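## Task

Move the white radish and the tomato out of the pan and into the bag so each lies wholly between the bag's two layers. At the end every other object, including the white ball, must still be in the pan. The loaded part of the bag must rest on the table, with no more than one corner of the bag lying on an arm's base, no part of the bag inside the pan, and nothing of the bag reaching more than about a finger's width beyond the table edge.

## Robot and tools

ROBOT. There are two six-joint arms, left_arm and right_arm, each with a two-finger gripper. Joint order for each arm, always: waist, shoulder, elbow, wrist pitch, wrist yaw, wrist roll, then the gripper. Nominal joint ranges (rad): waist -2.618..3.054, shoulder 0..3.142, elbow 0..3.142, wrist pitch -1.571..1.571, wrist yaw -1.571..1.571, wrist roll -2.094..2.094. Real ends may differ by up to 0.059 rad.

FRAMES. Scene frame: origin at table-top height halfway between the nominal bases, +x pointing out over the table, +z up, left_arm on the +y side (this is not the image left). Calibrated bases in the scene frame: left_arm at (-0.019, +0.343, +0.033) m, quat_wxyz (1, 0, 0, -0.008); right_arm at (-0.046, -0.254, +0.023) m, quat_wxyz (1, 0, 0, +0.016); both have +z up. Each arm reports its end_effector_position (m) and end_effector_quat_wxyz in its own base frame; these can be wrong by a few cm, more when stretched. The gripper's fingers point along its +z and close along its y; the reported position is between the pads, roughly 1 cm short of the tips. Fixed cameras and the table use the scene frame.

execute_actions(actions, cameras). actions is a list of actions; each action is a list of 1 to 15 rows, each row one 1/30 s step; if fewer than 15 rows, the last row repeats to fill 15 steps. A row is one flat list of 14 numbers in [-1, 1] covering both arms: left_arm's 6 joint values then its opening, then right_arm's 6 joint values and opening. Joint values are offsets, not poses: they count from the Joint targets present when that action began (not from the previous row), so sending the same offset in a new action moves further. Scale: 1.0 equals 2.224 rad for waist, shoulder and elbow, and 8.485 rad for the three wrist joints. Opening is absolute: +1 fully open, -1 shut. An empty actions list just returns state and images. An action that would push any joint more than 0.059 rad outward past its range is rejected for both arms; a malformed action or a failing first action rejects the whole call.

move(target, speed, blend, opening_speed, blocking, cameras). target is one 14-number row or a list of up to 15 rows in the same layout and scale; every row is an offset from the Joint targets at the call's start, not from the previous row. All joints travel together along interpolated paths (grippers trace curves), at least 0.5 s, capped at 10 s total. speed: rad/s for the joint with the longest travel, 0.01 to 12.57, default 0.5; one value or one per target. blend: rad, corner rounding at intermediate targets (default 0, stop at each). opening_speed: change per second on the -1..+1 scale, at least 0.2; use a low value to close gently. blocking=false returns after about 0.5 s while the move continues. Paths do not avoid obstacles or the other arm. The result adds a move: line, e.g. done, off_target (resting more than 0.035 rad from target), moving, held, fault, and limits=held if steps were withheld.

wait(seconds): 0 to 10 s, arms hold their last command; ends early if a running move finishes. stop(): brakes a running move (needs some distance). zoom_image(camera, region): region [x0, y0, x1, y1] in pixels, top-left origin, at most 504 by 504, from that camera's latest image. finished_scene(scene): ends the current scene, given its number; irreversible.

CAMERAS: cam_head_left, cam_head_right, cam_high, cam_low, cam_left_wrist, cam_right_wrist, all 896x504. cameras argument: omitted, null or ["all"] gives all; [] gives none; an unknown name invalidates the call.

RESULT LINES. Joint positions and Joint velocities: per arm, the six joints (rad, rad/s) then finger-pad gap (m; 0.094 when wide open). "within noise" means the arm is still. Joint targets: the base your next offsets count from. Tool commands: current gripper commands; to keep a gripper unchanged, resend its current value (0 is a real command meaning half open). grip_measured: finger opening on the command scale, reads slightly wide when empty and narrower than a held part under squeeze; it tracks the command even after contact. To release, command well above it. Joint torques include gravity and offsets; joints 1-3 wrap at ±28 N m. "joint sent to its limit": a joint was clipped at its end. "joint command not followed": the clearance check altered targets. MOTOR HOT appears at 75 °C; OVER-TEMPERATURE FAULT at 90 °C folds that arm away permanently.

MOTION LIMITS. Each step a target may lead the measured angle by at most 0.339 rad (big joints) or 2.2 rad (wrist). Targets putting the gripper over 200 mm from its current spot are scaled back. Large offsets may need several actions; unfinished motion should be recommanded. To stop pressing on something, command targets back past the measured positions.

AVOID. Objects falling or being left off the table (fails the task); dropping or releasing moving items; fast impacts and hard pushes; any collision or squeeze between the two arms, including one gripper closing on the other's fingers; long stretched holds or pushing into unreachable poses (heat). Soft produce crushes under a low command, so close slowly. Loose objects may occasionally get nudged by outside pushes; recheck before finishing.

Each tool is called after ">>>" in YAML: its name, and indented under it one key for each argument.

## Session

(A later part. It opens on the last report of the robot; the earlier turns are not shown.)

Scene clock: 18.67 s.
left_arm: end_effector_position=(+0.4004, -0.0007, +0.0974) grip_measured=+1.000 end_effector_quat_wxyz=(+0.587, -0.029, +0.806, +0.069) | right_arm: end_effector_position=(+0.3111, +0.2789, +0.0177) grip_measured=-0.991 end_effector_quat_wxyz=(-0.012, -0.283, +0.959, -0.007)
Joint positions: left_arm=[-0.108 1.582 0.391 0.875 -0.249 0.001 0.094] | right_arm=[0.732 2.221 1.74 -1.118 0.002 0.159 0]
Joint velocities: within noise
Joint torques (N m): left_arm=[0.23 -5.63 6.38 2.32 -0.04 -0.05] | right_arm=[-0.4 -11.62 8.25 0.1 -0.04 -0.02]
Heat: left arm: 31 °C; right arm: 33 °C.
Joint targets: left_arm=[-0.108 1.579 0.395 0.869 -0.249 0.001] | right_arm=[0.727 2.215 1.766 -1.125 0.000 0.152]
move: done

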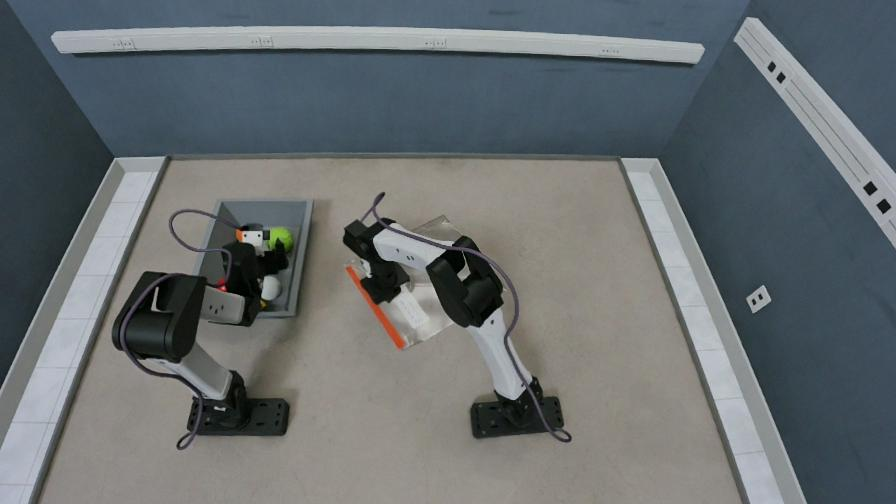

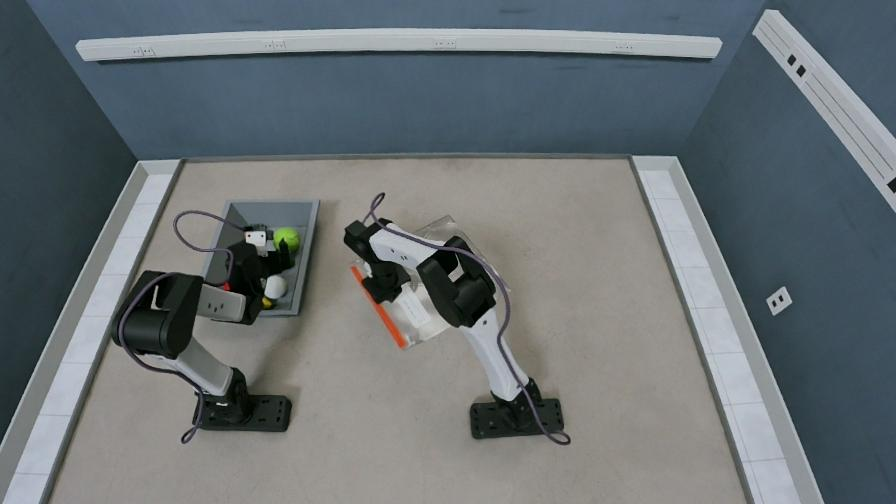

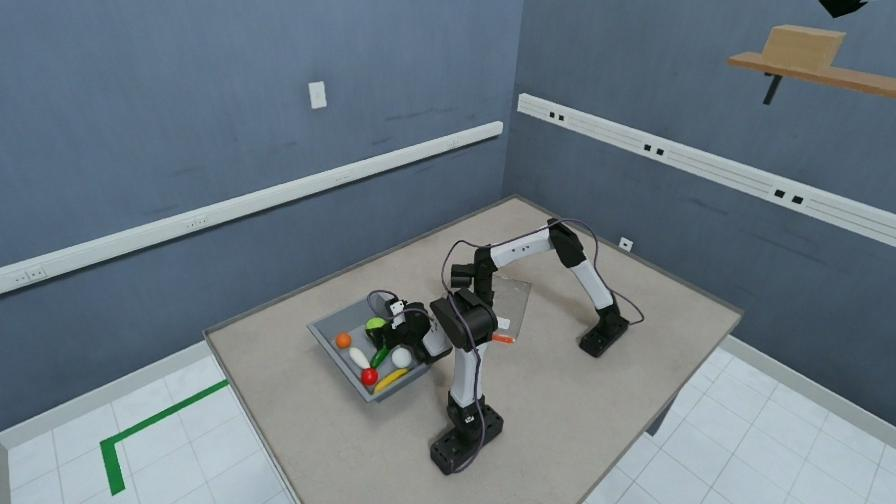

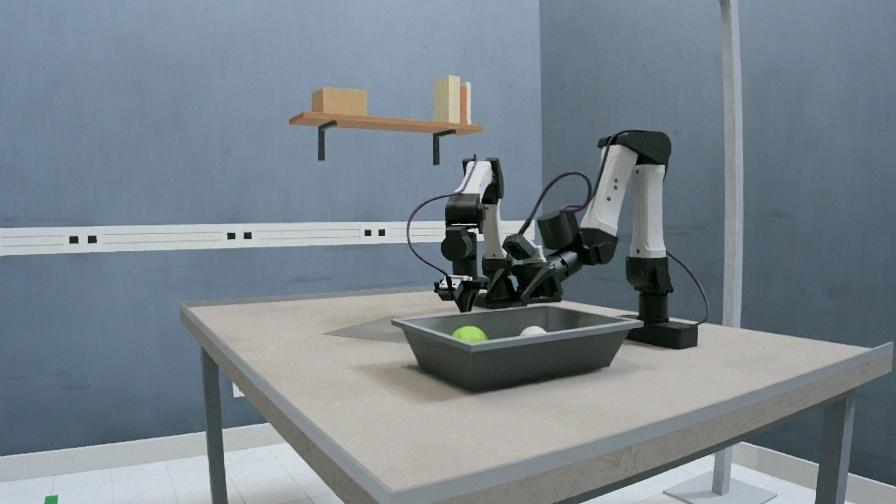

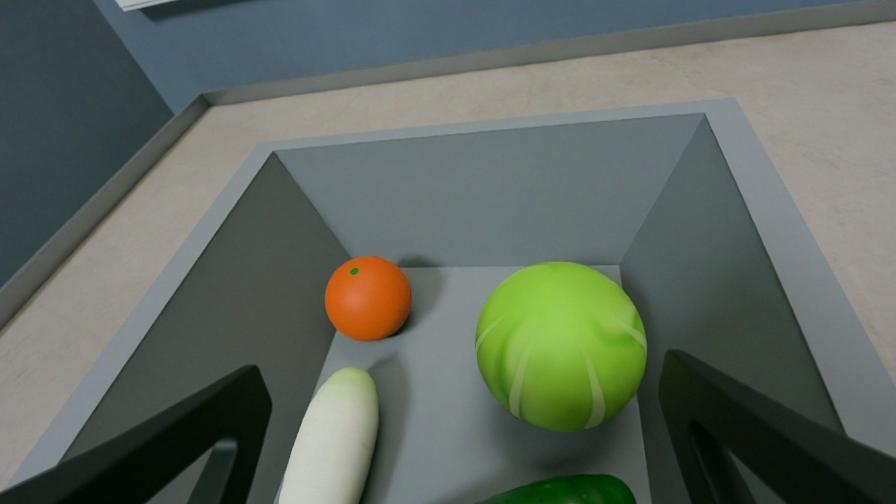

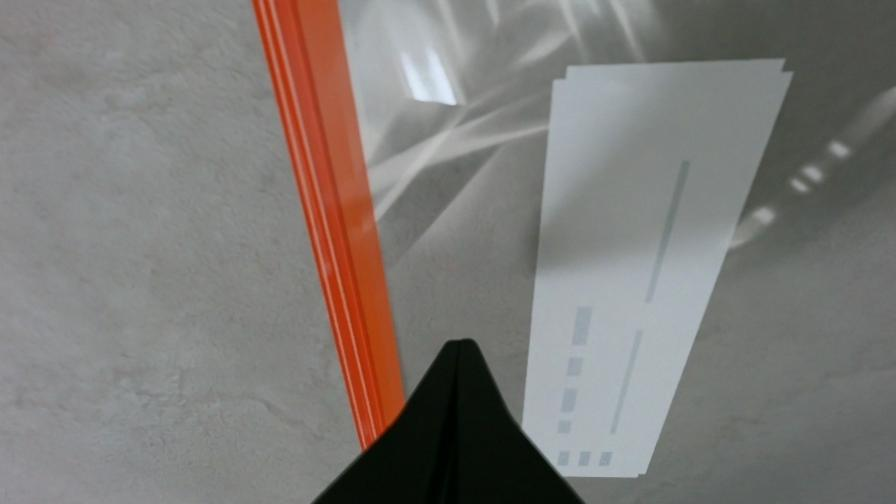

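>>> move:
  target:
    - [0,0,0,0,0,0,1,-0.0126,0,0,0,0,-0.0033,-0.1]
    - [0,0,0,0,0,0,1,-0.0126,0.0157,-0.081,0.0256,0,-0.0033,-0.1]
  speed: 0.1
  cameras: ["cam_right_wrist"]

>>> move:
  target: [0,0,0,0,0,0,1,0,0,0,0,0,0,-1]
  opening_speed: 0.35
  cameras: ["cam_right_wrist"]

Scene clock: 22.53 s.
left_arm: end_effector_position=(+0.4004, -0.0007, +0.0974) grip_measured=+1.000 end_effector_quat_wxyz=(+0.587, -0.029, +0.806, +0.069) | right_arm: end_effector_position=(+0.3190, +0.2697, -0.0096) grip_measured=-0.101 end_effector_quat_wxyz=(+0.005, -0.282, +0.959, +0.001)
Joint positions: left_arm=[-0.108 1.582 0.391 0.875 -0.249 0.001 0.094] | right_arm=[0.703 2.217 1.62 -0.964 0.003 0.131 0.042]
Joint velocities: within noise
Joint torques (N m): left_arm=[0.18 -5.59 6.37 2.32 -0.05 -0.07] | right_arm=[-0.35 -8.02 2.32 0.88 -0.04 -0.02]
Heat: left arm: 32 °C; right arm: 34 °C.
Joint targets: left_arm=[-0.108 1.579 0.395 0.869 -0.249 0.001] | right_arm=[0.699 2.250 1.586 -0.908 0.000 0.124]
move: off_target (right_arm); right_arm: the wrist pitch is farthest, 0.057 rad from its target
Images, in order (width x height): cam_right_wrist 896x504.

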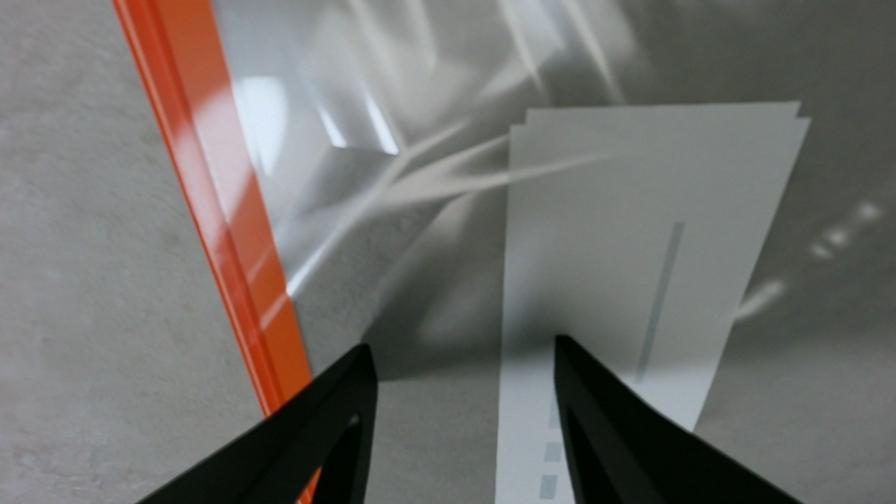

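Scene clock: 25.33 s.
left_arm: end_effector_position=(+0.4004, -0.0007, +0.0974) grip_measured=+1.000 end_effector_quat_wxyz=(+0.587, -0.029, +0.806, +0.069) | right_arm: end_effector_position=(+0.3230, +0.2730, -0.0095) grip_measured=-0.988 end_effector_quat_wxyz=(+0.015, -0.282, +0.959, +0.005)
Joint positions: left_arm=[-0.108 1.582 0.391 0.875 -0.249 0.001 0.094] | right_arm=[0.703 2.217 1.62 -0.944 0.003 0.131 0.001]
Joint velocities: within noise
Joint torques (N m): left_arm=[0.18 -5.6 6.37 2.33 -0.04 -0.06] | right_arm=[-0.35 -8.05 2.45 0.71 -0.05 -0.02]
Heat: left arm: 33 °C; right arm: 34 °C.
Joint targets: left_arm=[-0.108 1.579 0.395 0.869 -0.249 0.001] | right_arm=[0.699 2.250 1.586 -0.908 0.000 0.124]
move: off_target (right_arm); right_arm: the wrist pitch is farthest, 0.036 rad from its target
Images, in order (width x height): cam_right_wrist 896x504.

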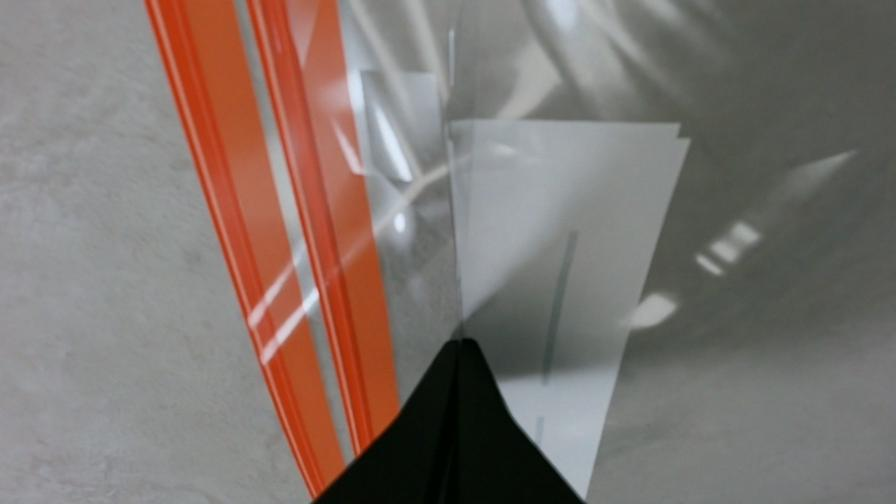

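>>> move:
  target: [0,0,0,0,0,0,1,0,-0.0202,0.1,-0.0312,0,0,-1]
  speed: 0.1

>>> zoom_image:
  camera: "cam_head_left"
  region: [330, 200, 530, 360]

Scene clock: 28.77 s.
left_arm: end_effector_position=(+0.4004, -0.0007, +0.0974) grip_measured=+1.000 end_effector_quat_wxyz=(+0.587, -0.029, +0.806, +0.069) | right_arm: end_effector_position=(+0.3200, +0.2705, +0.0297) grip_measured=-0.988 end_effector_quat_wxyz=(-0.013, -0.282, +0.959, -0.008)
Joint positions: left_arm=[-0.108 1.582 0.391 0.875 -0.249 0.001 0.094] | right_arm=[0.703 2.217 1.781 -1.166 0.003 0.131 0.001]
Joint velocities: within noise
Joint torques (N m): left_arm=[0.23 -5.61 6.31 2.31 -0.04 -0.07] | right_arm=[-0.35 -12.1 8.39 0.18 -0.05 -0.02]
Heat: left arm: 33 °C; right arm: 34 °C.
Joint targets: left_arm=[-0.108 1.579 0.395 0.869 -0.249 0.001] | right_arm=[0.699 2.205 1.808 -1.172 0.000 0.124]
move: done

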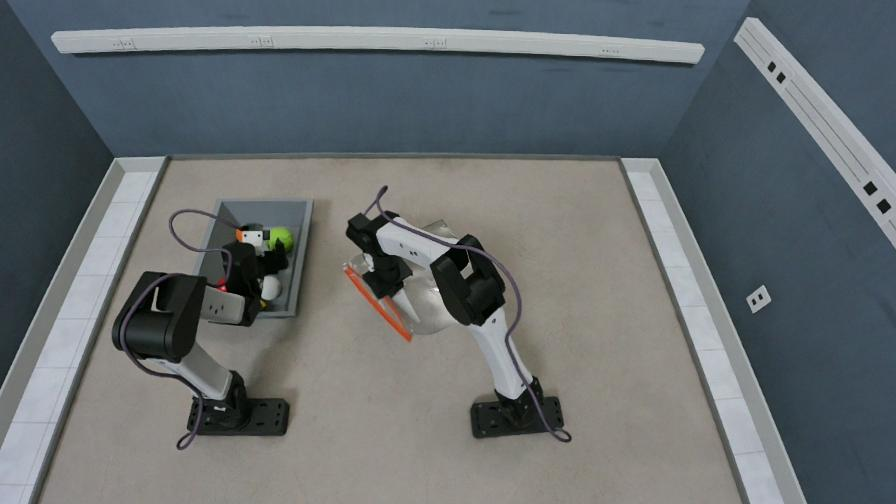

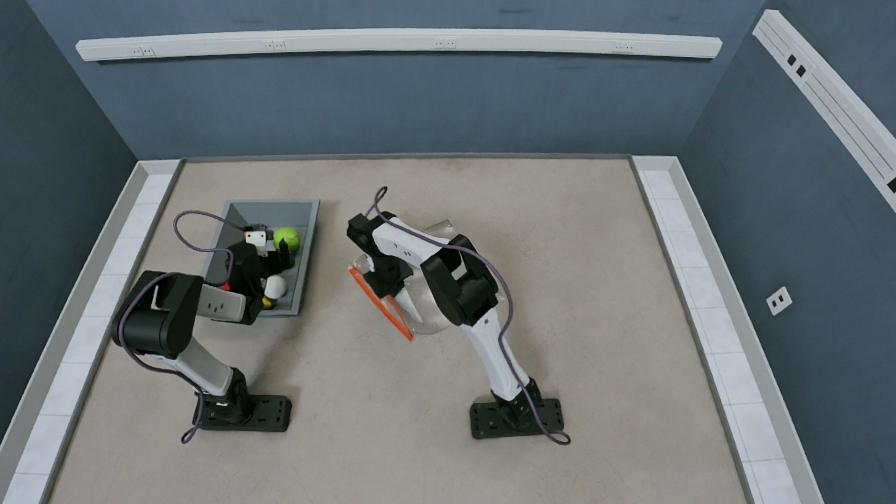

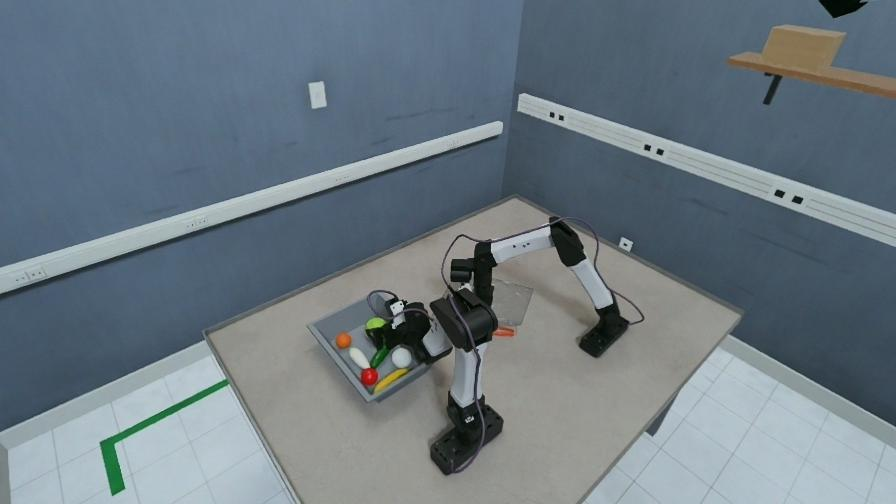

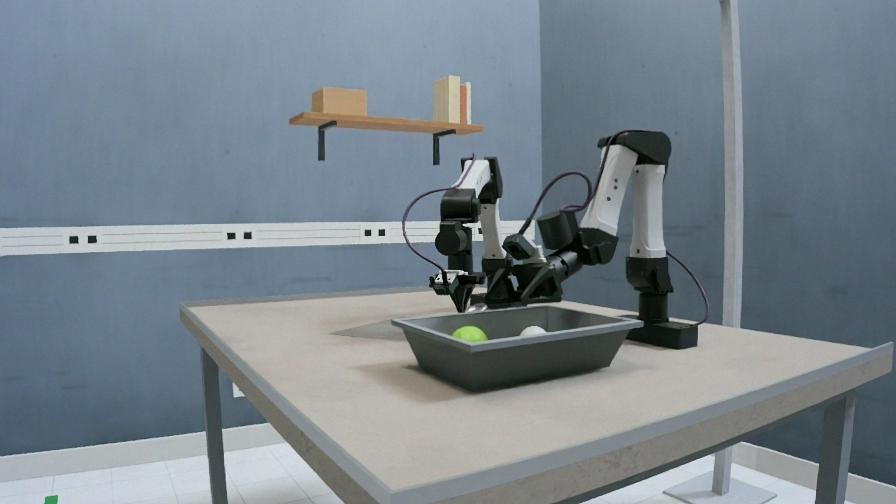

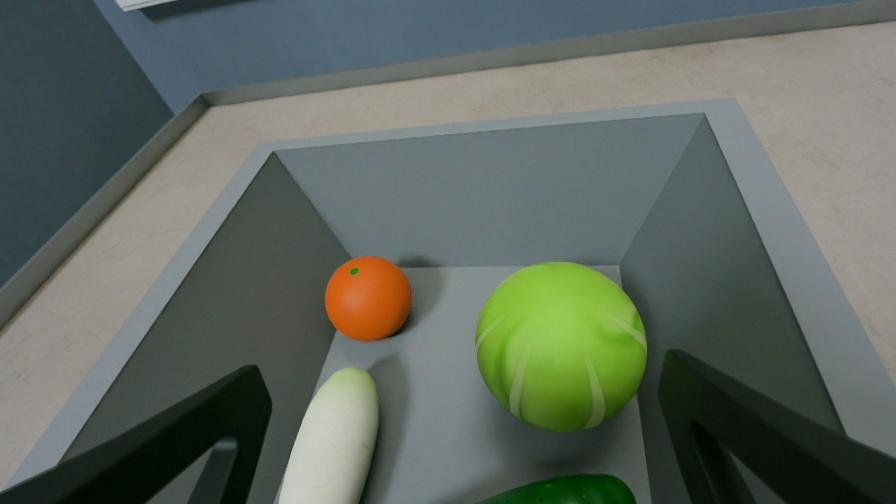

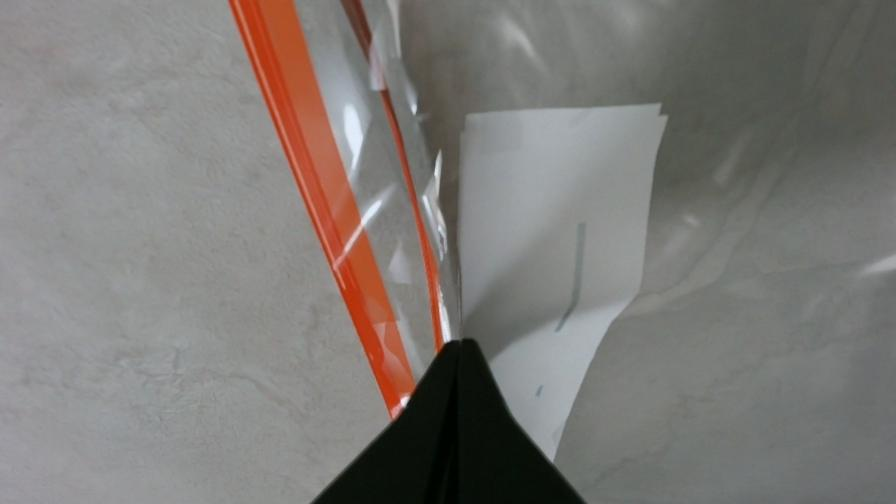

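Scaled by 2.520 from the camera's 896x504 image, which has a finer 1280x720 frame.

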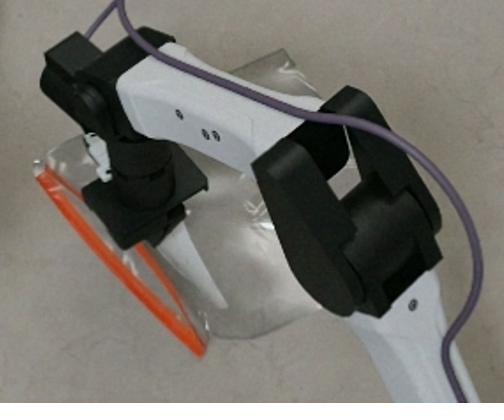

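>>> move:
  target: [0.1466,0.248,0.813,-0.2863,0.0293,0,1,-0.0164,-0.0155,0.0637,-0.021,0,-0.0035,-1]
  speed: 0.5

>>> zoom_image:
  camera: "cam_head_left"
  region: [330, 200, 530, 360]

>>> zoom_image:
  camera: "cam_high"
  region: [300, 230, 560, 420]

Scene clock: 35.13 s.
left_arm: end_effector_position=(+0.4087, +0.0914, +0.1749) grip_measured=+1.000 end_effector_quat_wxyz=(+0.049, -0.106, +0.993, +0.013) | right_arm: end_effector_position=(+0.3253, +0.2566, +0.0654) grip_measured=-0.988 end_effector_quat_wxyz=(-0.030, -0.280, +0.959, -0.014)
Joint positions: left_arm=[0.213 2.105 2.183 -1.548 -0.016 0.001 0.094] | right_arm=[0.669 2.217 1.923 -1.344 0.003 0.102 0.001]
Joint velocities: within noise
Joint torques (N m): left_arm=[0.58 -8.72 8.83 0.52 0.16 -0.04] | right_arm=[-0.64 -15.13 8.49 0.08 -0.05 -0.02]
Heat: left arm: 32 °C; right arm: 36 °C.
Joint targets: left_arm=[0.218 2.131 2.203 -1.561 0.000 0.001] | right_arm=[0.663 2.171 1.950 -1.350 0.000 0.095]
move: off_target (right_arm); right_arm: the shoulder is farthest, 0.046 rad from its target

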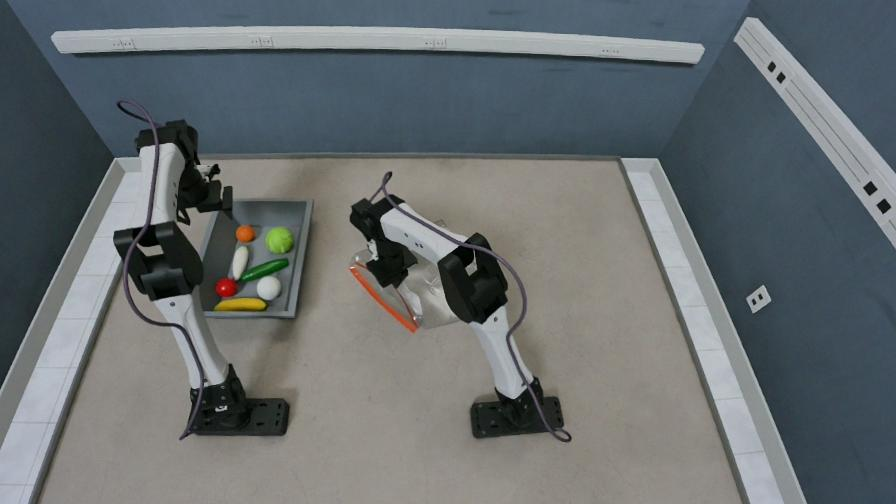

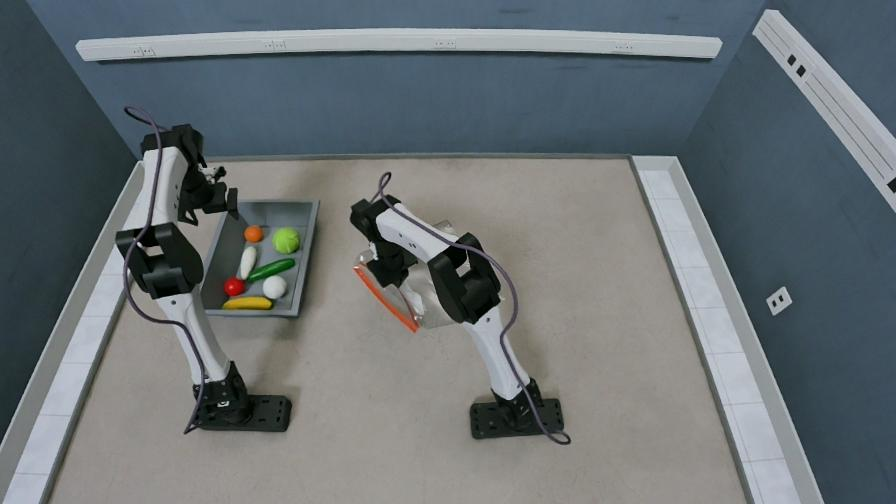

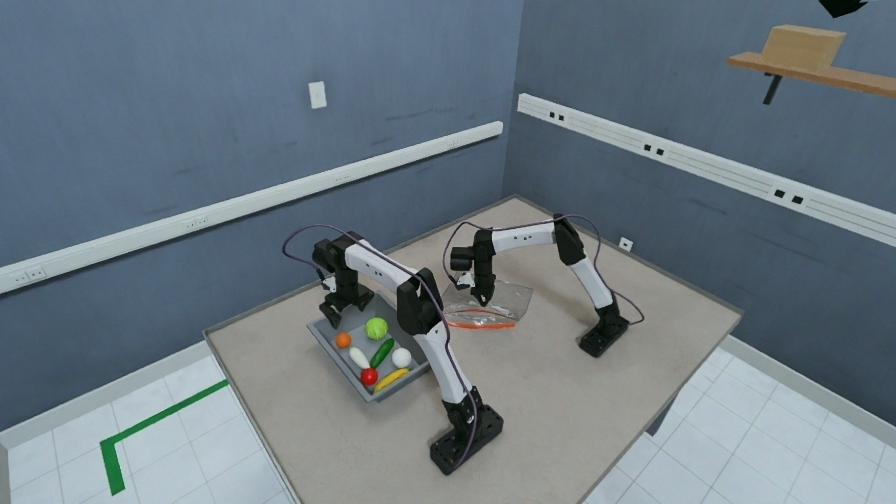

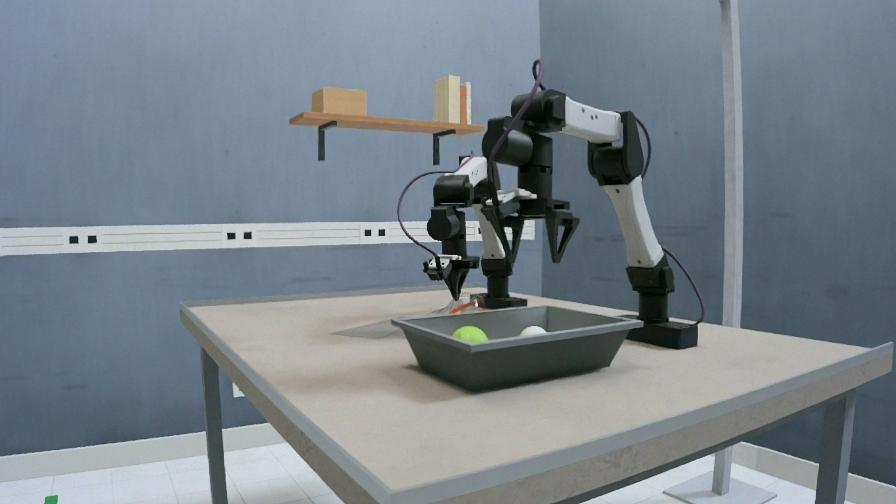

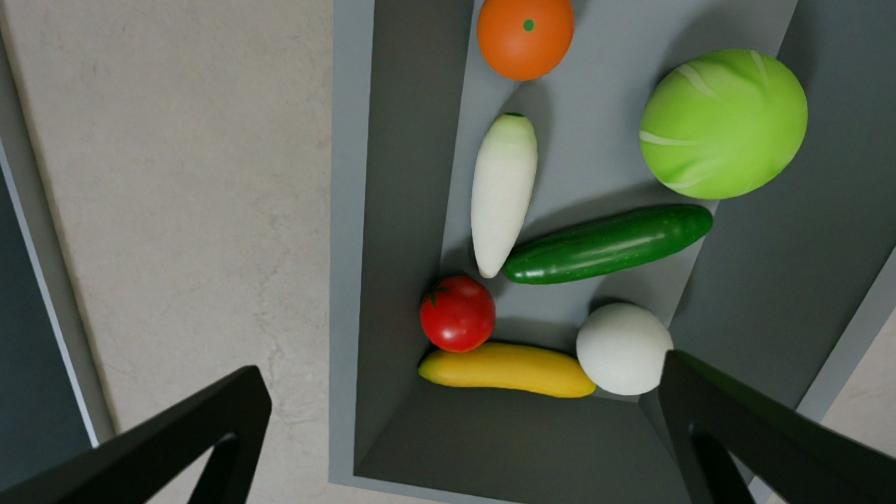

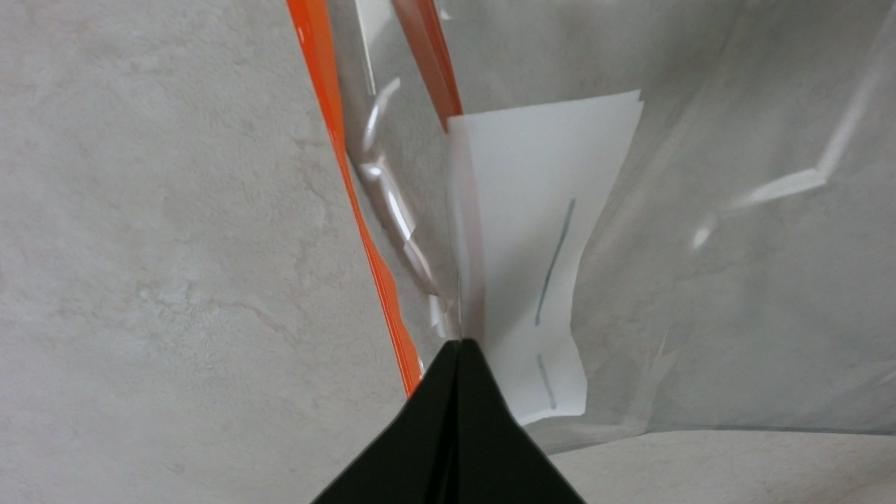

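Scaled by 2.520 from the camera's 896x504 image, which has a finer 1280x720 frame.

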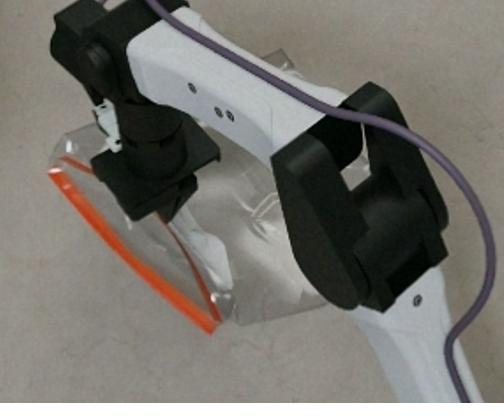

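Scaled by 1.938 from the camera's 896x504 image, which has a finer 1280x720 frame.

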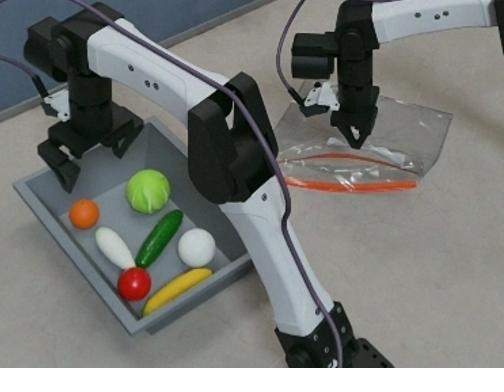

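>>> move:
  target: [-0.02,-0.0337,-0.2203,0.0392,0,0.0118,0.05,0,-0.0135,0.0405,-0.0141,0,0,-1]
  speed: 0.5
  cameras: ["cam_head_left","cam_low","cam_left_wrist","cam_right_wrist"]

Scene clock: 38.13 s.
left_arm: end_effector_position=(+0.3859, +0.0730, +0.0658) grip_measured=+0.052 end_effector_quat_wxyz=(-0.017, -0.046, +0.999, +0.005) | right_arm: end_effector_position=(+0.3203, +0.2527, +0.0970) grip_measured=-0.988 end_effector_quat_wxyz=(-0.034, -0.280, +0.959, -0.016)
Joint positions: left_arm=[0.18 2.088 1.723 -1.239 -0.015 0.089 0.049] | right_arm=[0.669 2.196 2.014 -1.463 0.003 0.101 0.001]
Joint velocities: within noise
Joint torques (N m): left_arm=[-0.29 -13.03 5.89 0.46 0.15 0.07] | right_arm=[-0.57 -15.83 8.35 0.06 -0.05 -0.02]
Heat: left arm: 31 °C; right arm: 38 °C.
Joint targets: left_arm=[0.174 2.056 1.713 -1.228 0.000 0.101] | right_arm=[0.663 2.140 2.040 -1.470 0.000 0.094]
move: off_target (right_arm); right_arm: the shoulder is farthest, 0.055 rad from its target
Images, in order (width x height): cam_head_left 896x504, cam_low 896x504, cam_left_wrist 896x504, cam_right_wrist 896x504.

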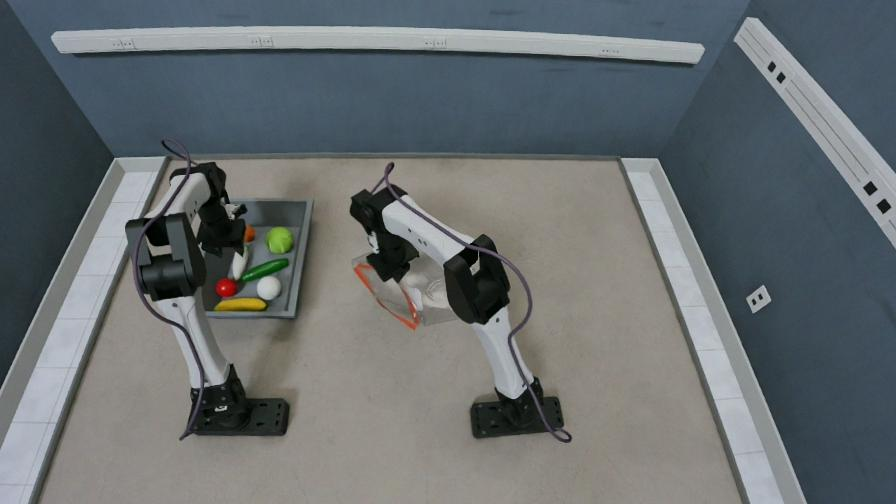

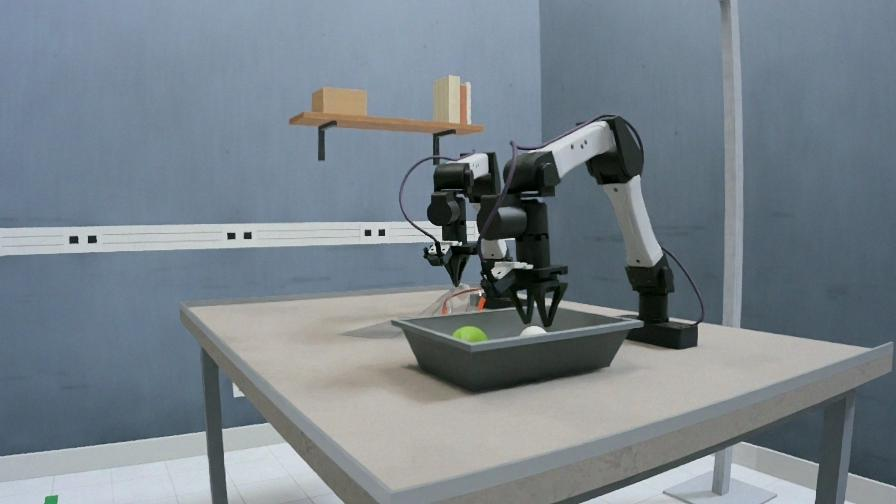

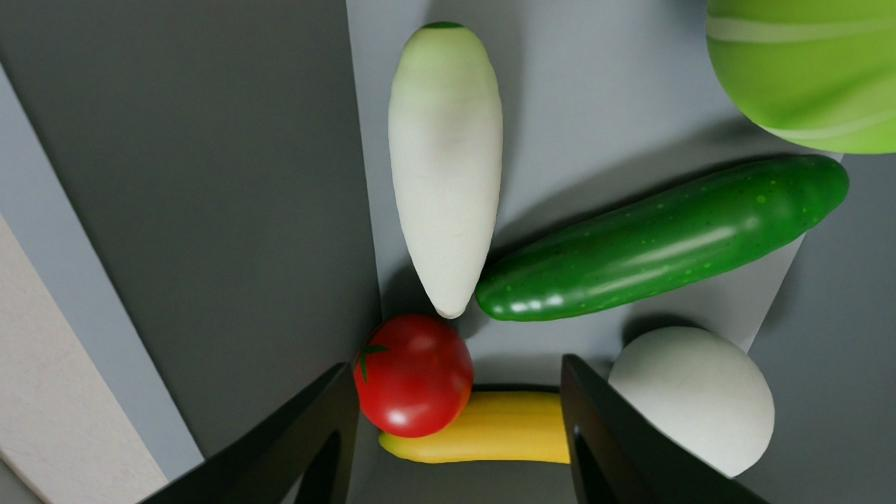

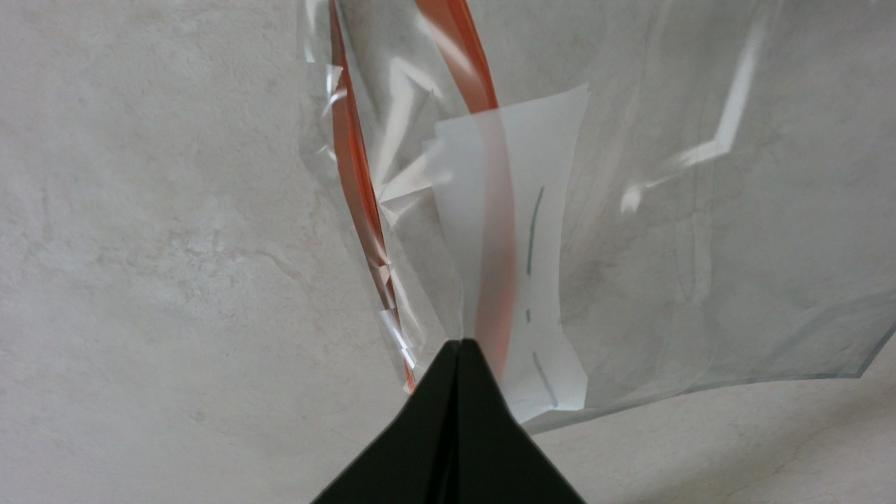

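>>> move:
  target: [0.0085,0.0617,-0.0486,0.0241,0,0,0.2,0,0,0,0,0,0,-1]
  speed: 0.15
  cameras: ["cam_low","cam_left_wrist"]

Scene clock: 41.20 s.
left_arm: end_effector_position=(+0.3964, +0.0773, +0.0062) grip_measured=+0.198 end_effector_quat_wxyz=(-0.012, -0.049, +0.999, +0.006) | right_arm: end_effector_position=(+0.3202, +0.2526, +0.0970) grip_measured=-0.988 end_effector_quat_wxyz=(-0.034, -0.280, +0.959, -0.016)
Joint positions: left_arm=[0.186 2.174 1.615 -1.034 -0.015 0.089 0.056] | right_arm=[0.669 2.196 2.014 -1.464 0.003 0.101 0.001]
Joint velocities: within noise
Joint torques (N m): left_arm=[0.69 -9.48 5.63 0.46 0.15 0.07] | right_arm=[-0.59 -15.83 8.35 0.07 -0.05 -0.02]
Heat: left arm: 31 °C; right arm: 40 °C.
Joint targets: left_arm=[0.193 2.193 1.605 -1.024 0.000 0.101] | right_arm=[0.663 2.140 2.040 -1.470 0.000 0.094]
move: off_target (right_arm); right_arm: the shoulder is farthest, 0.056 rad from its target
Images, in order (width x height): cam_low 896x504, cam_left_wrist 896x504.

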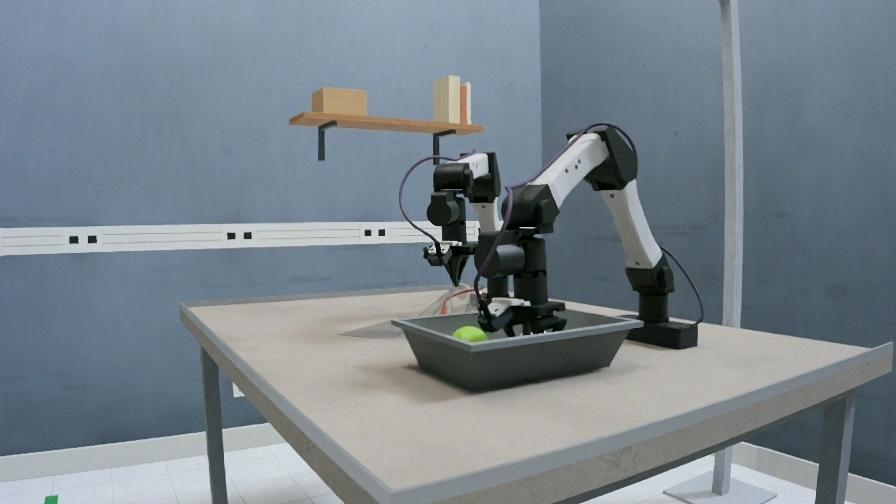

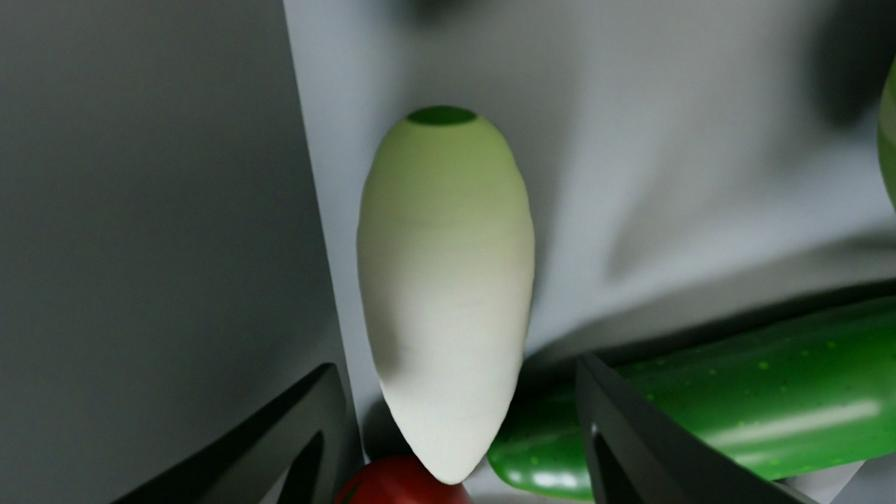

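>>> move:
  target:
    - [0.003,0.0419,0.076,-0.0041,0,0,0.2,0,0,0,0,0,0,-1]
    - [0.003,0.0515,0.0603,0.0026,0,0,0.2,0,0,0,0,0,0,-1]
  speed: 0.12
  cameras: ["cam_low","cam_left_wrist"]

Scene clock: 43.97 s.
left_arm: end_effector_position=(+0.4317, +0.0858, -0.0049) grip_measured=+0.198 end_effector_quat_wxyz=(+0.011, -0.051, +0.999, +0.007) | right_arm: end_effector_position=(+0.3202, +0.2526, +0.0970) grip_measured=-0.988 end_effector_quat_wxyz=(-0.034, -0.280, +0.959, -0.016)
Joint positions: left_arm=[0.192 2.283 1.752 -1.016 -0.012 0.089 0.056] | right_arm=[0.669 2.196 2.014 -1.464 0.003 0.101 0.001]
Joint velocities: within noise
Joint torques (N m): left_arm=[0.84 -10 5.48 0.59 0.11 0.07] | right_arm=[-0.61 -15.82 8.34 0.07 -0.05 -0.02]
Heat: left arm: 30 °C; right arm: 41 °C.
Joint targets: left_arm=[0.200 2.308 1.740 -1.001 0.000 0.101] | right_arm=[0.663 2.140 2.040 -1.470 0.000 0.094]
move: off_target (right_arm); right_arm: the shoulder is farthest, 0.056 rad from its target
Images, in order (width x height): cam_low 896x504, cam_left_wrist 896x504.

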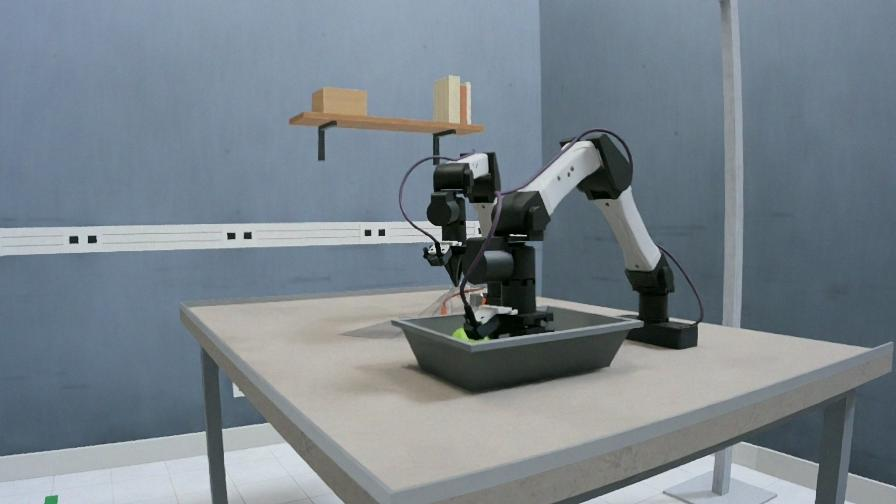

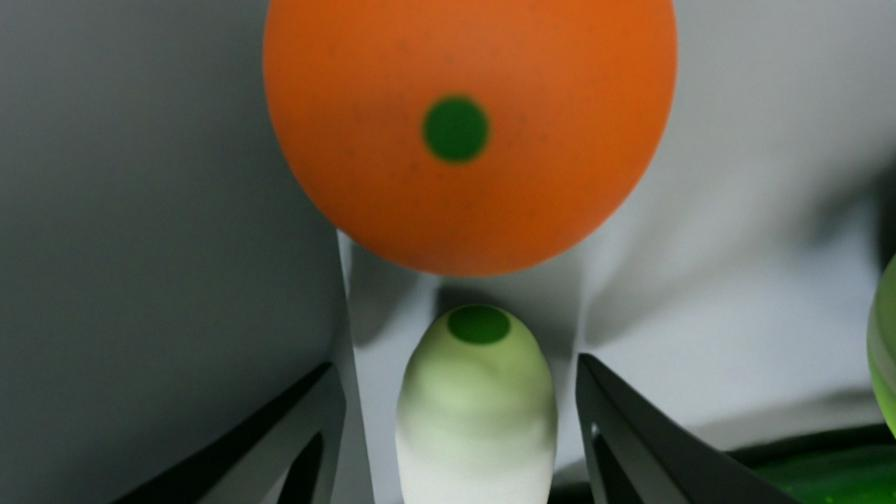

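>>> move:
  target: [0.002,-0.0211,-0.05,0.0075,0,0,0.2,0,0,0,0,0,0,-1]
  speed: 0.12
  cameras: ["cam_left_wrist"]

Scene clock: 45.43 s.
left_arm: end_effector_position=(+0.4249, +0.0823, -0.0146) grip_measured=+0.198 end_effector_quat_wxyz=(+0.020, -0.052, +0.998, -0.001) | right_arm: end_effector_position=(+0.3202, +0.2526, +0.0970) grip_measured=-0.988 end_effector_quat_wxyz=(-0.034, -0.280, +0.959, -0.016)
Joint positions: left_arm=[0.194 2.253 1.659 -0.937 0.007 0.09 0.056] | right_arm=[0.669 2.196 2.014 -1.464 0.003 0.101 0.001]
Joint velocities: within noise
Joint torques (N m): left_arm=[0.98 -10.96 3.7 0.49 -0.05 0.07] | right_arm=[-0.61 -15.82 8.35 0.08 -0.05 -0.02]
Heat: left arm: 30 °C; right arm: 42 °C.
Joint targets: left_arm=[0.204 2.260 1.628 -0.938 0.000 0.101] | right_arm=[0.663 2.140 2.040 -1.470 0.000 0.094]
move: off_target (right_arm); right_arm: the shoulder is farthest, 0.056 rad from its target
Images, in order (width x height): cam_left_wrist 896x504.

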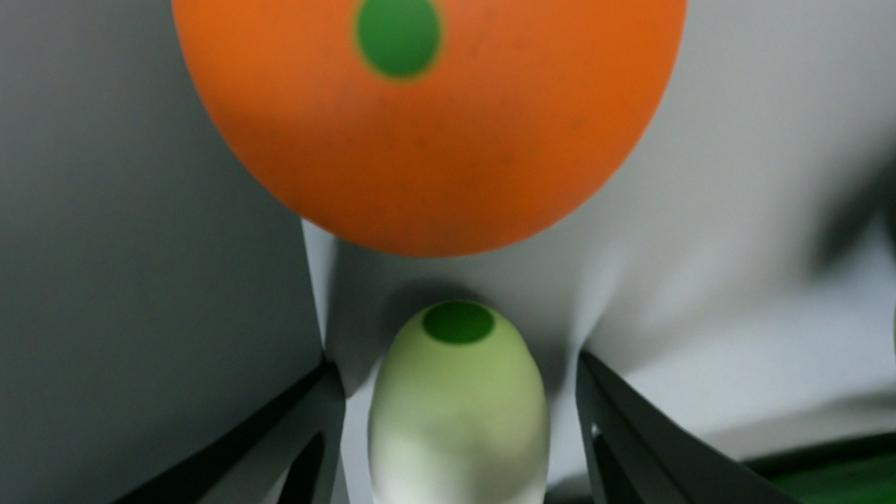

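>>> move:
  target: [0.001,-0.0225,-0.0225,0.0006,0,0,0.2,0,0,0,0,0,0,-1]
  speed: 0.12
  cameras: ["cam_left_wrist"]

Scene clock: 46.40 s.
left_arm: end_effector_position=(+0.4170, +0.0821, -0.0144) grip_measured=+0.198 end_effector_quat_wxyz=(+0.022, -0.054, +0.998, -0.001) | right_arm: end_effector_position=(+0.3202, +0.2526, +0.0970) grip_measured=-0.988 end_effector_quat_wxyz=(-0.034, -0.280, +0.959, -0.016)
Joint positions: left_arm=[0.198 2.22 1.604 -0.911 0.009 0.09 0.056] | right_arm=[0.669 2.196 2.014 -1.464 0.003 0.101 0.001]
Joint velocities: within noise
Joint torques (N m): left_arm=[0.84 -12.03 4.14 0.26 -0.06 0.06] | right_arm=[-0.61 -15.84 8.36 0.08 -0.05 -0.02]
Heat: left arm: 30 °C; right arm: 42 °C.
Joint targets: left_arm=[0.206 2.211 1.578 -0.933 0.000 0.101] | right_arm=[0.663 2.140 2.040 -1.470 0.000 0.094]
move: off_target (right_arm); right_arm: the shoulder is farthest, 0.056 rad from its target
Images, in order (width x height): cam_left_wrist 896x504.

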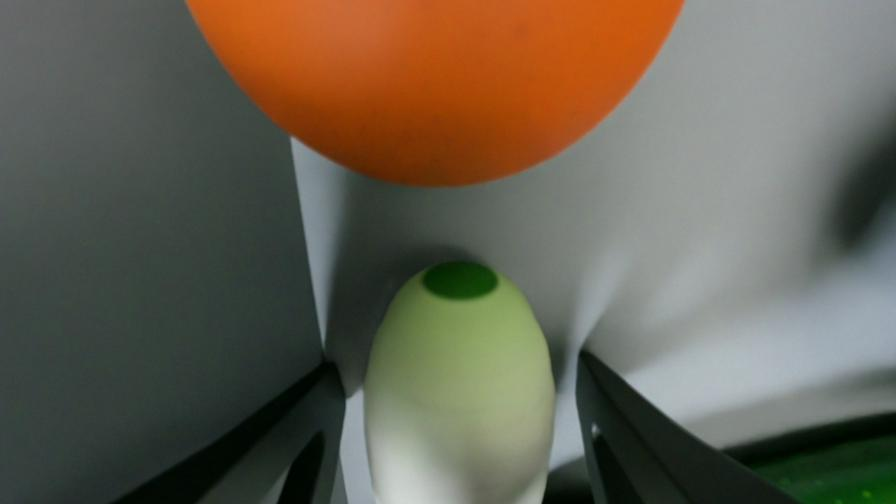

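>>> move:
  target:
    - [0.001,-0.018,-0.0135,-0.002,0,0,0.2,0,0,0,0,0,0,-1]
    - [0.001,-0.018,-0.0135,-0.002,0,0,-0.45,0,0,0,0,0,0,-1]
  speed: 0.12
  opening_speed: 0.3
  cameras: ["cam_left_wrist"]

Scene clock: 49.77 s.
left_arm: end_effector_position=(+0.4001, +0.0803, -0.0144) grip_measured=-0.374 end_effector_quat_wxyz=(+0.001, -0.056, +0.998, -0.004) | right_arm: end_effector_position=(+0.3202, +0.2526, +0.0970) grip_measured=-0.988 end_effector_quat_wxyz=(-0.034, -0.280, +0.959, -0.016)
Joint positions: left_arm=[0.202 2.196 1.565 -0.938 0.009 0.09 0.029] | right_arm=[0.669 2.196 2.014 -1.464 0.003 0.101 0.001]
Joint velocities: within noise
Joint torques (N m): left_arm=[0.72 -13.03 4.83 0.29 -0.06 0.07] | right_arm=[-0.59 -15.8 8.34 0.07 -0.05 -0.03]
Heat: left arm: 32 °C; right arm: 43 °C.
Joint targets: left_arm=[0.208 2.170 1.548 -0.949 0.000 0.101] | right_arm=[0.663 2.140 2.040 -1.470 0.000 0.094]
move: off_target (right_arm); right_arm: the shoulder is farthest, 0.056 rad from its target
Images, in order (width x height): cam_left_wrist 896x504.

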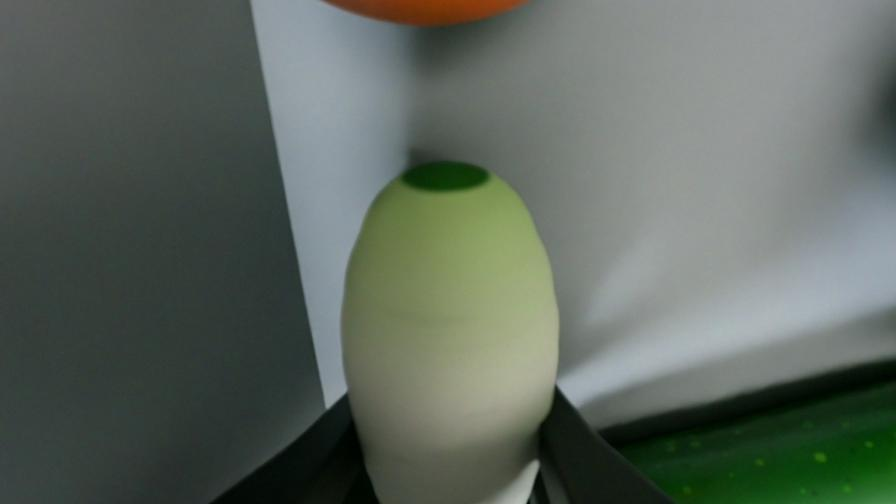

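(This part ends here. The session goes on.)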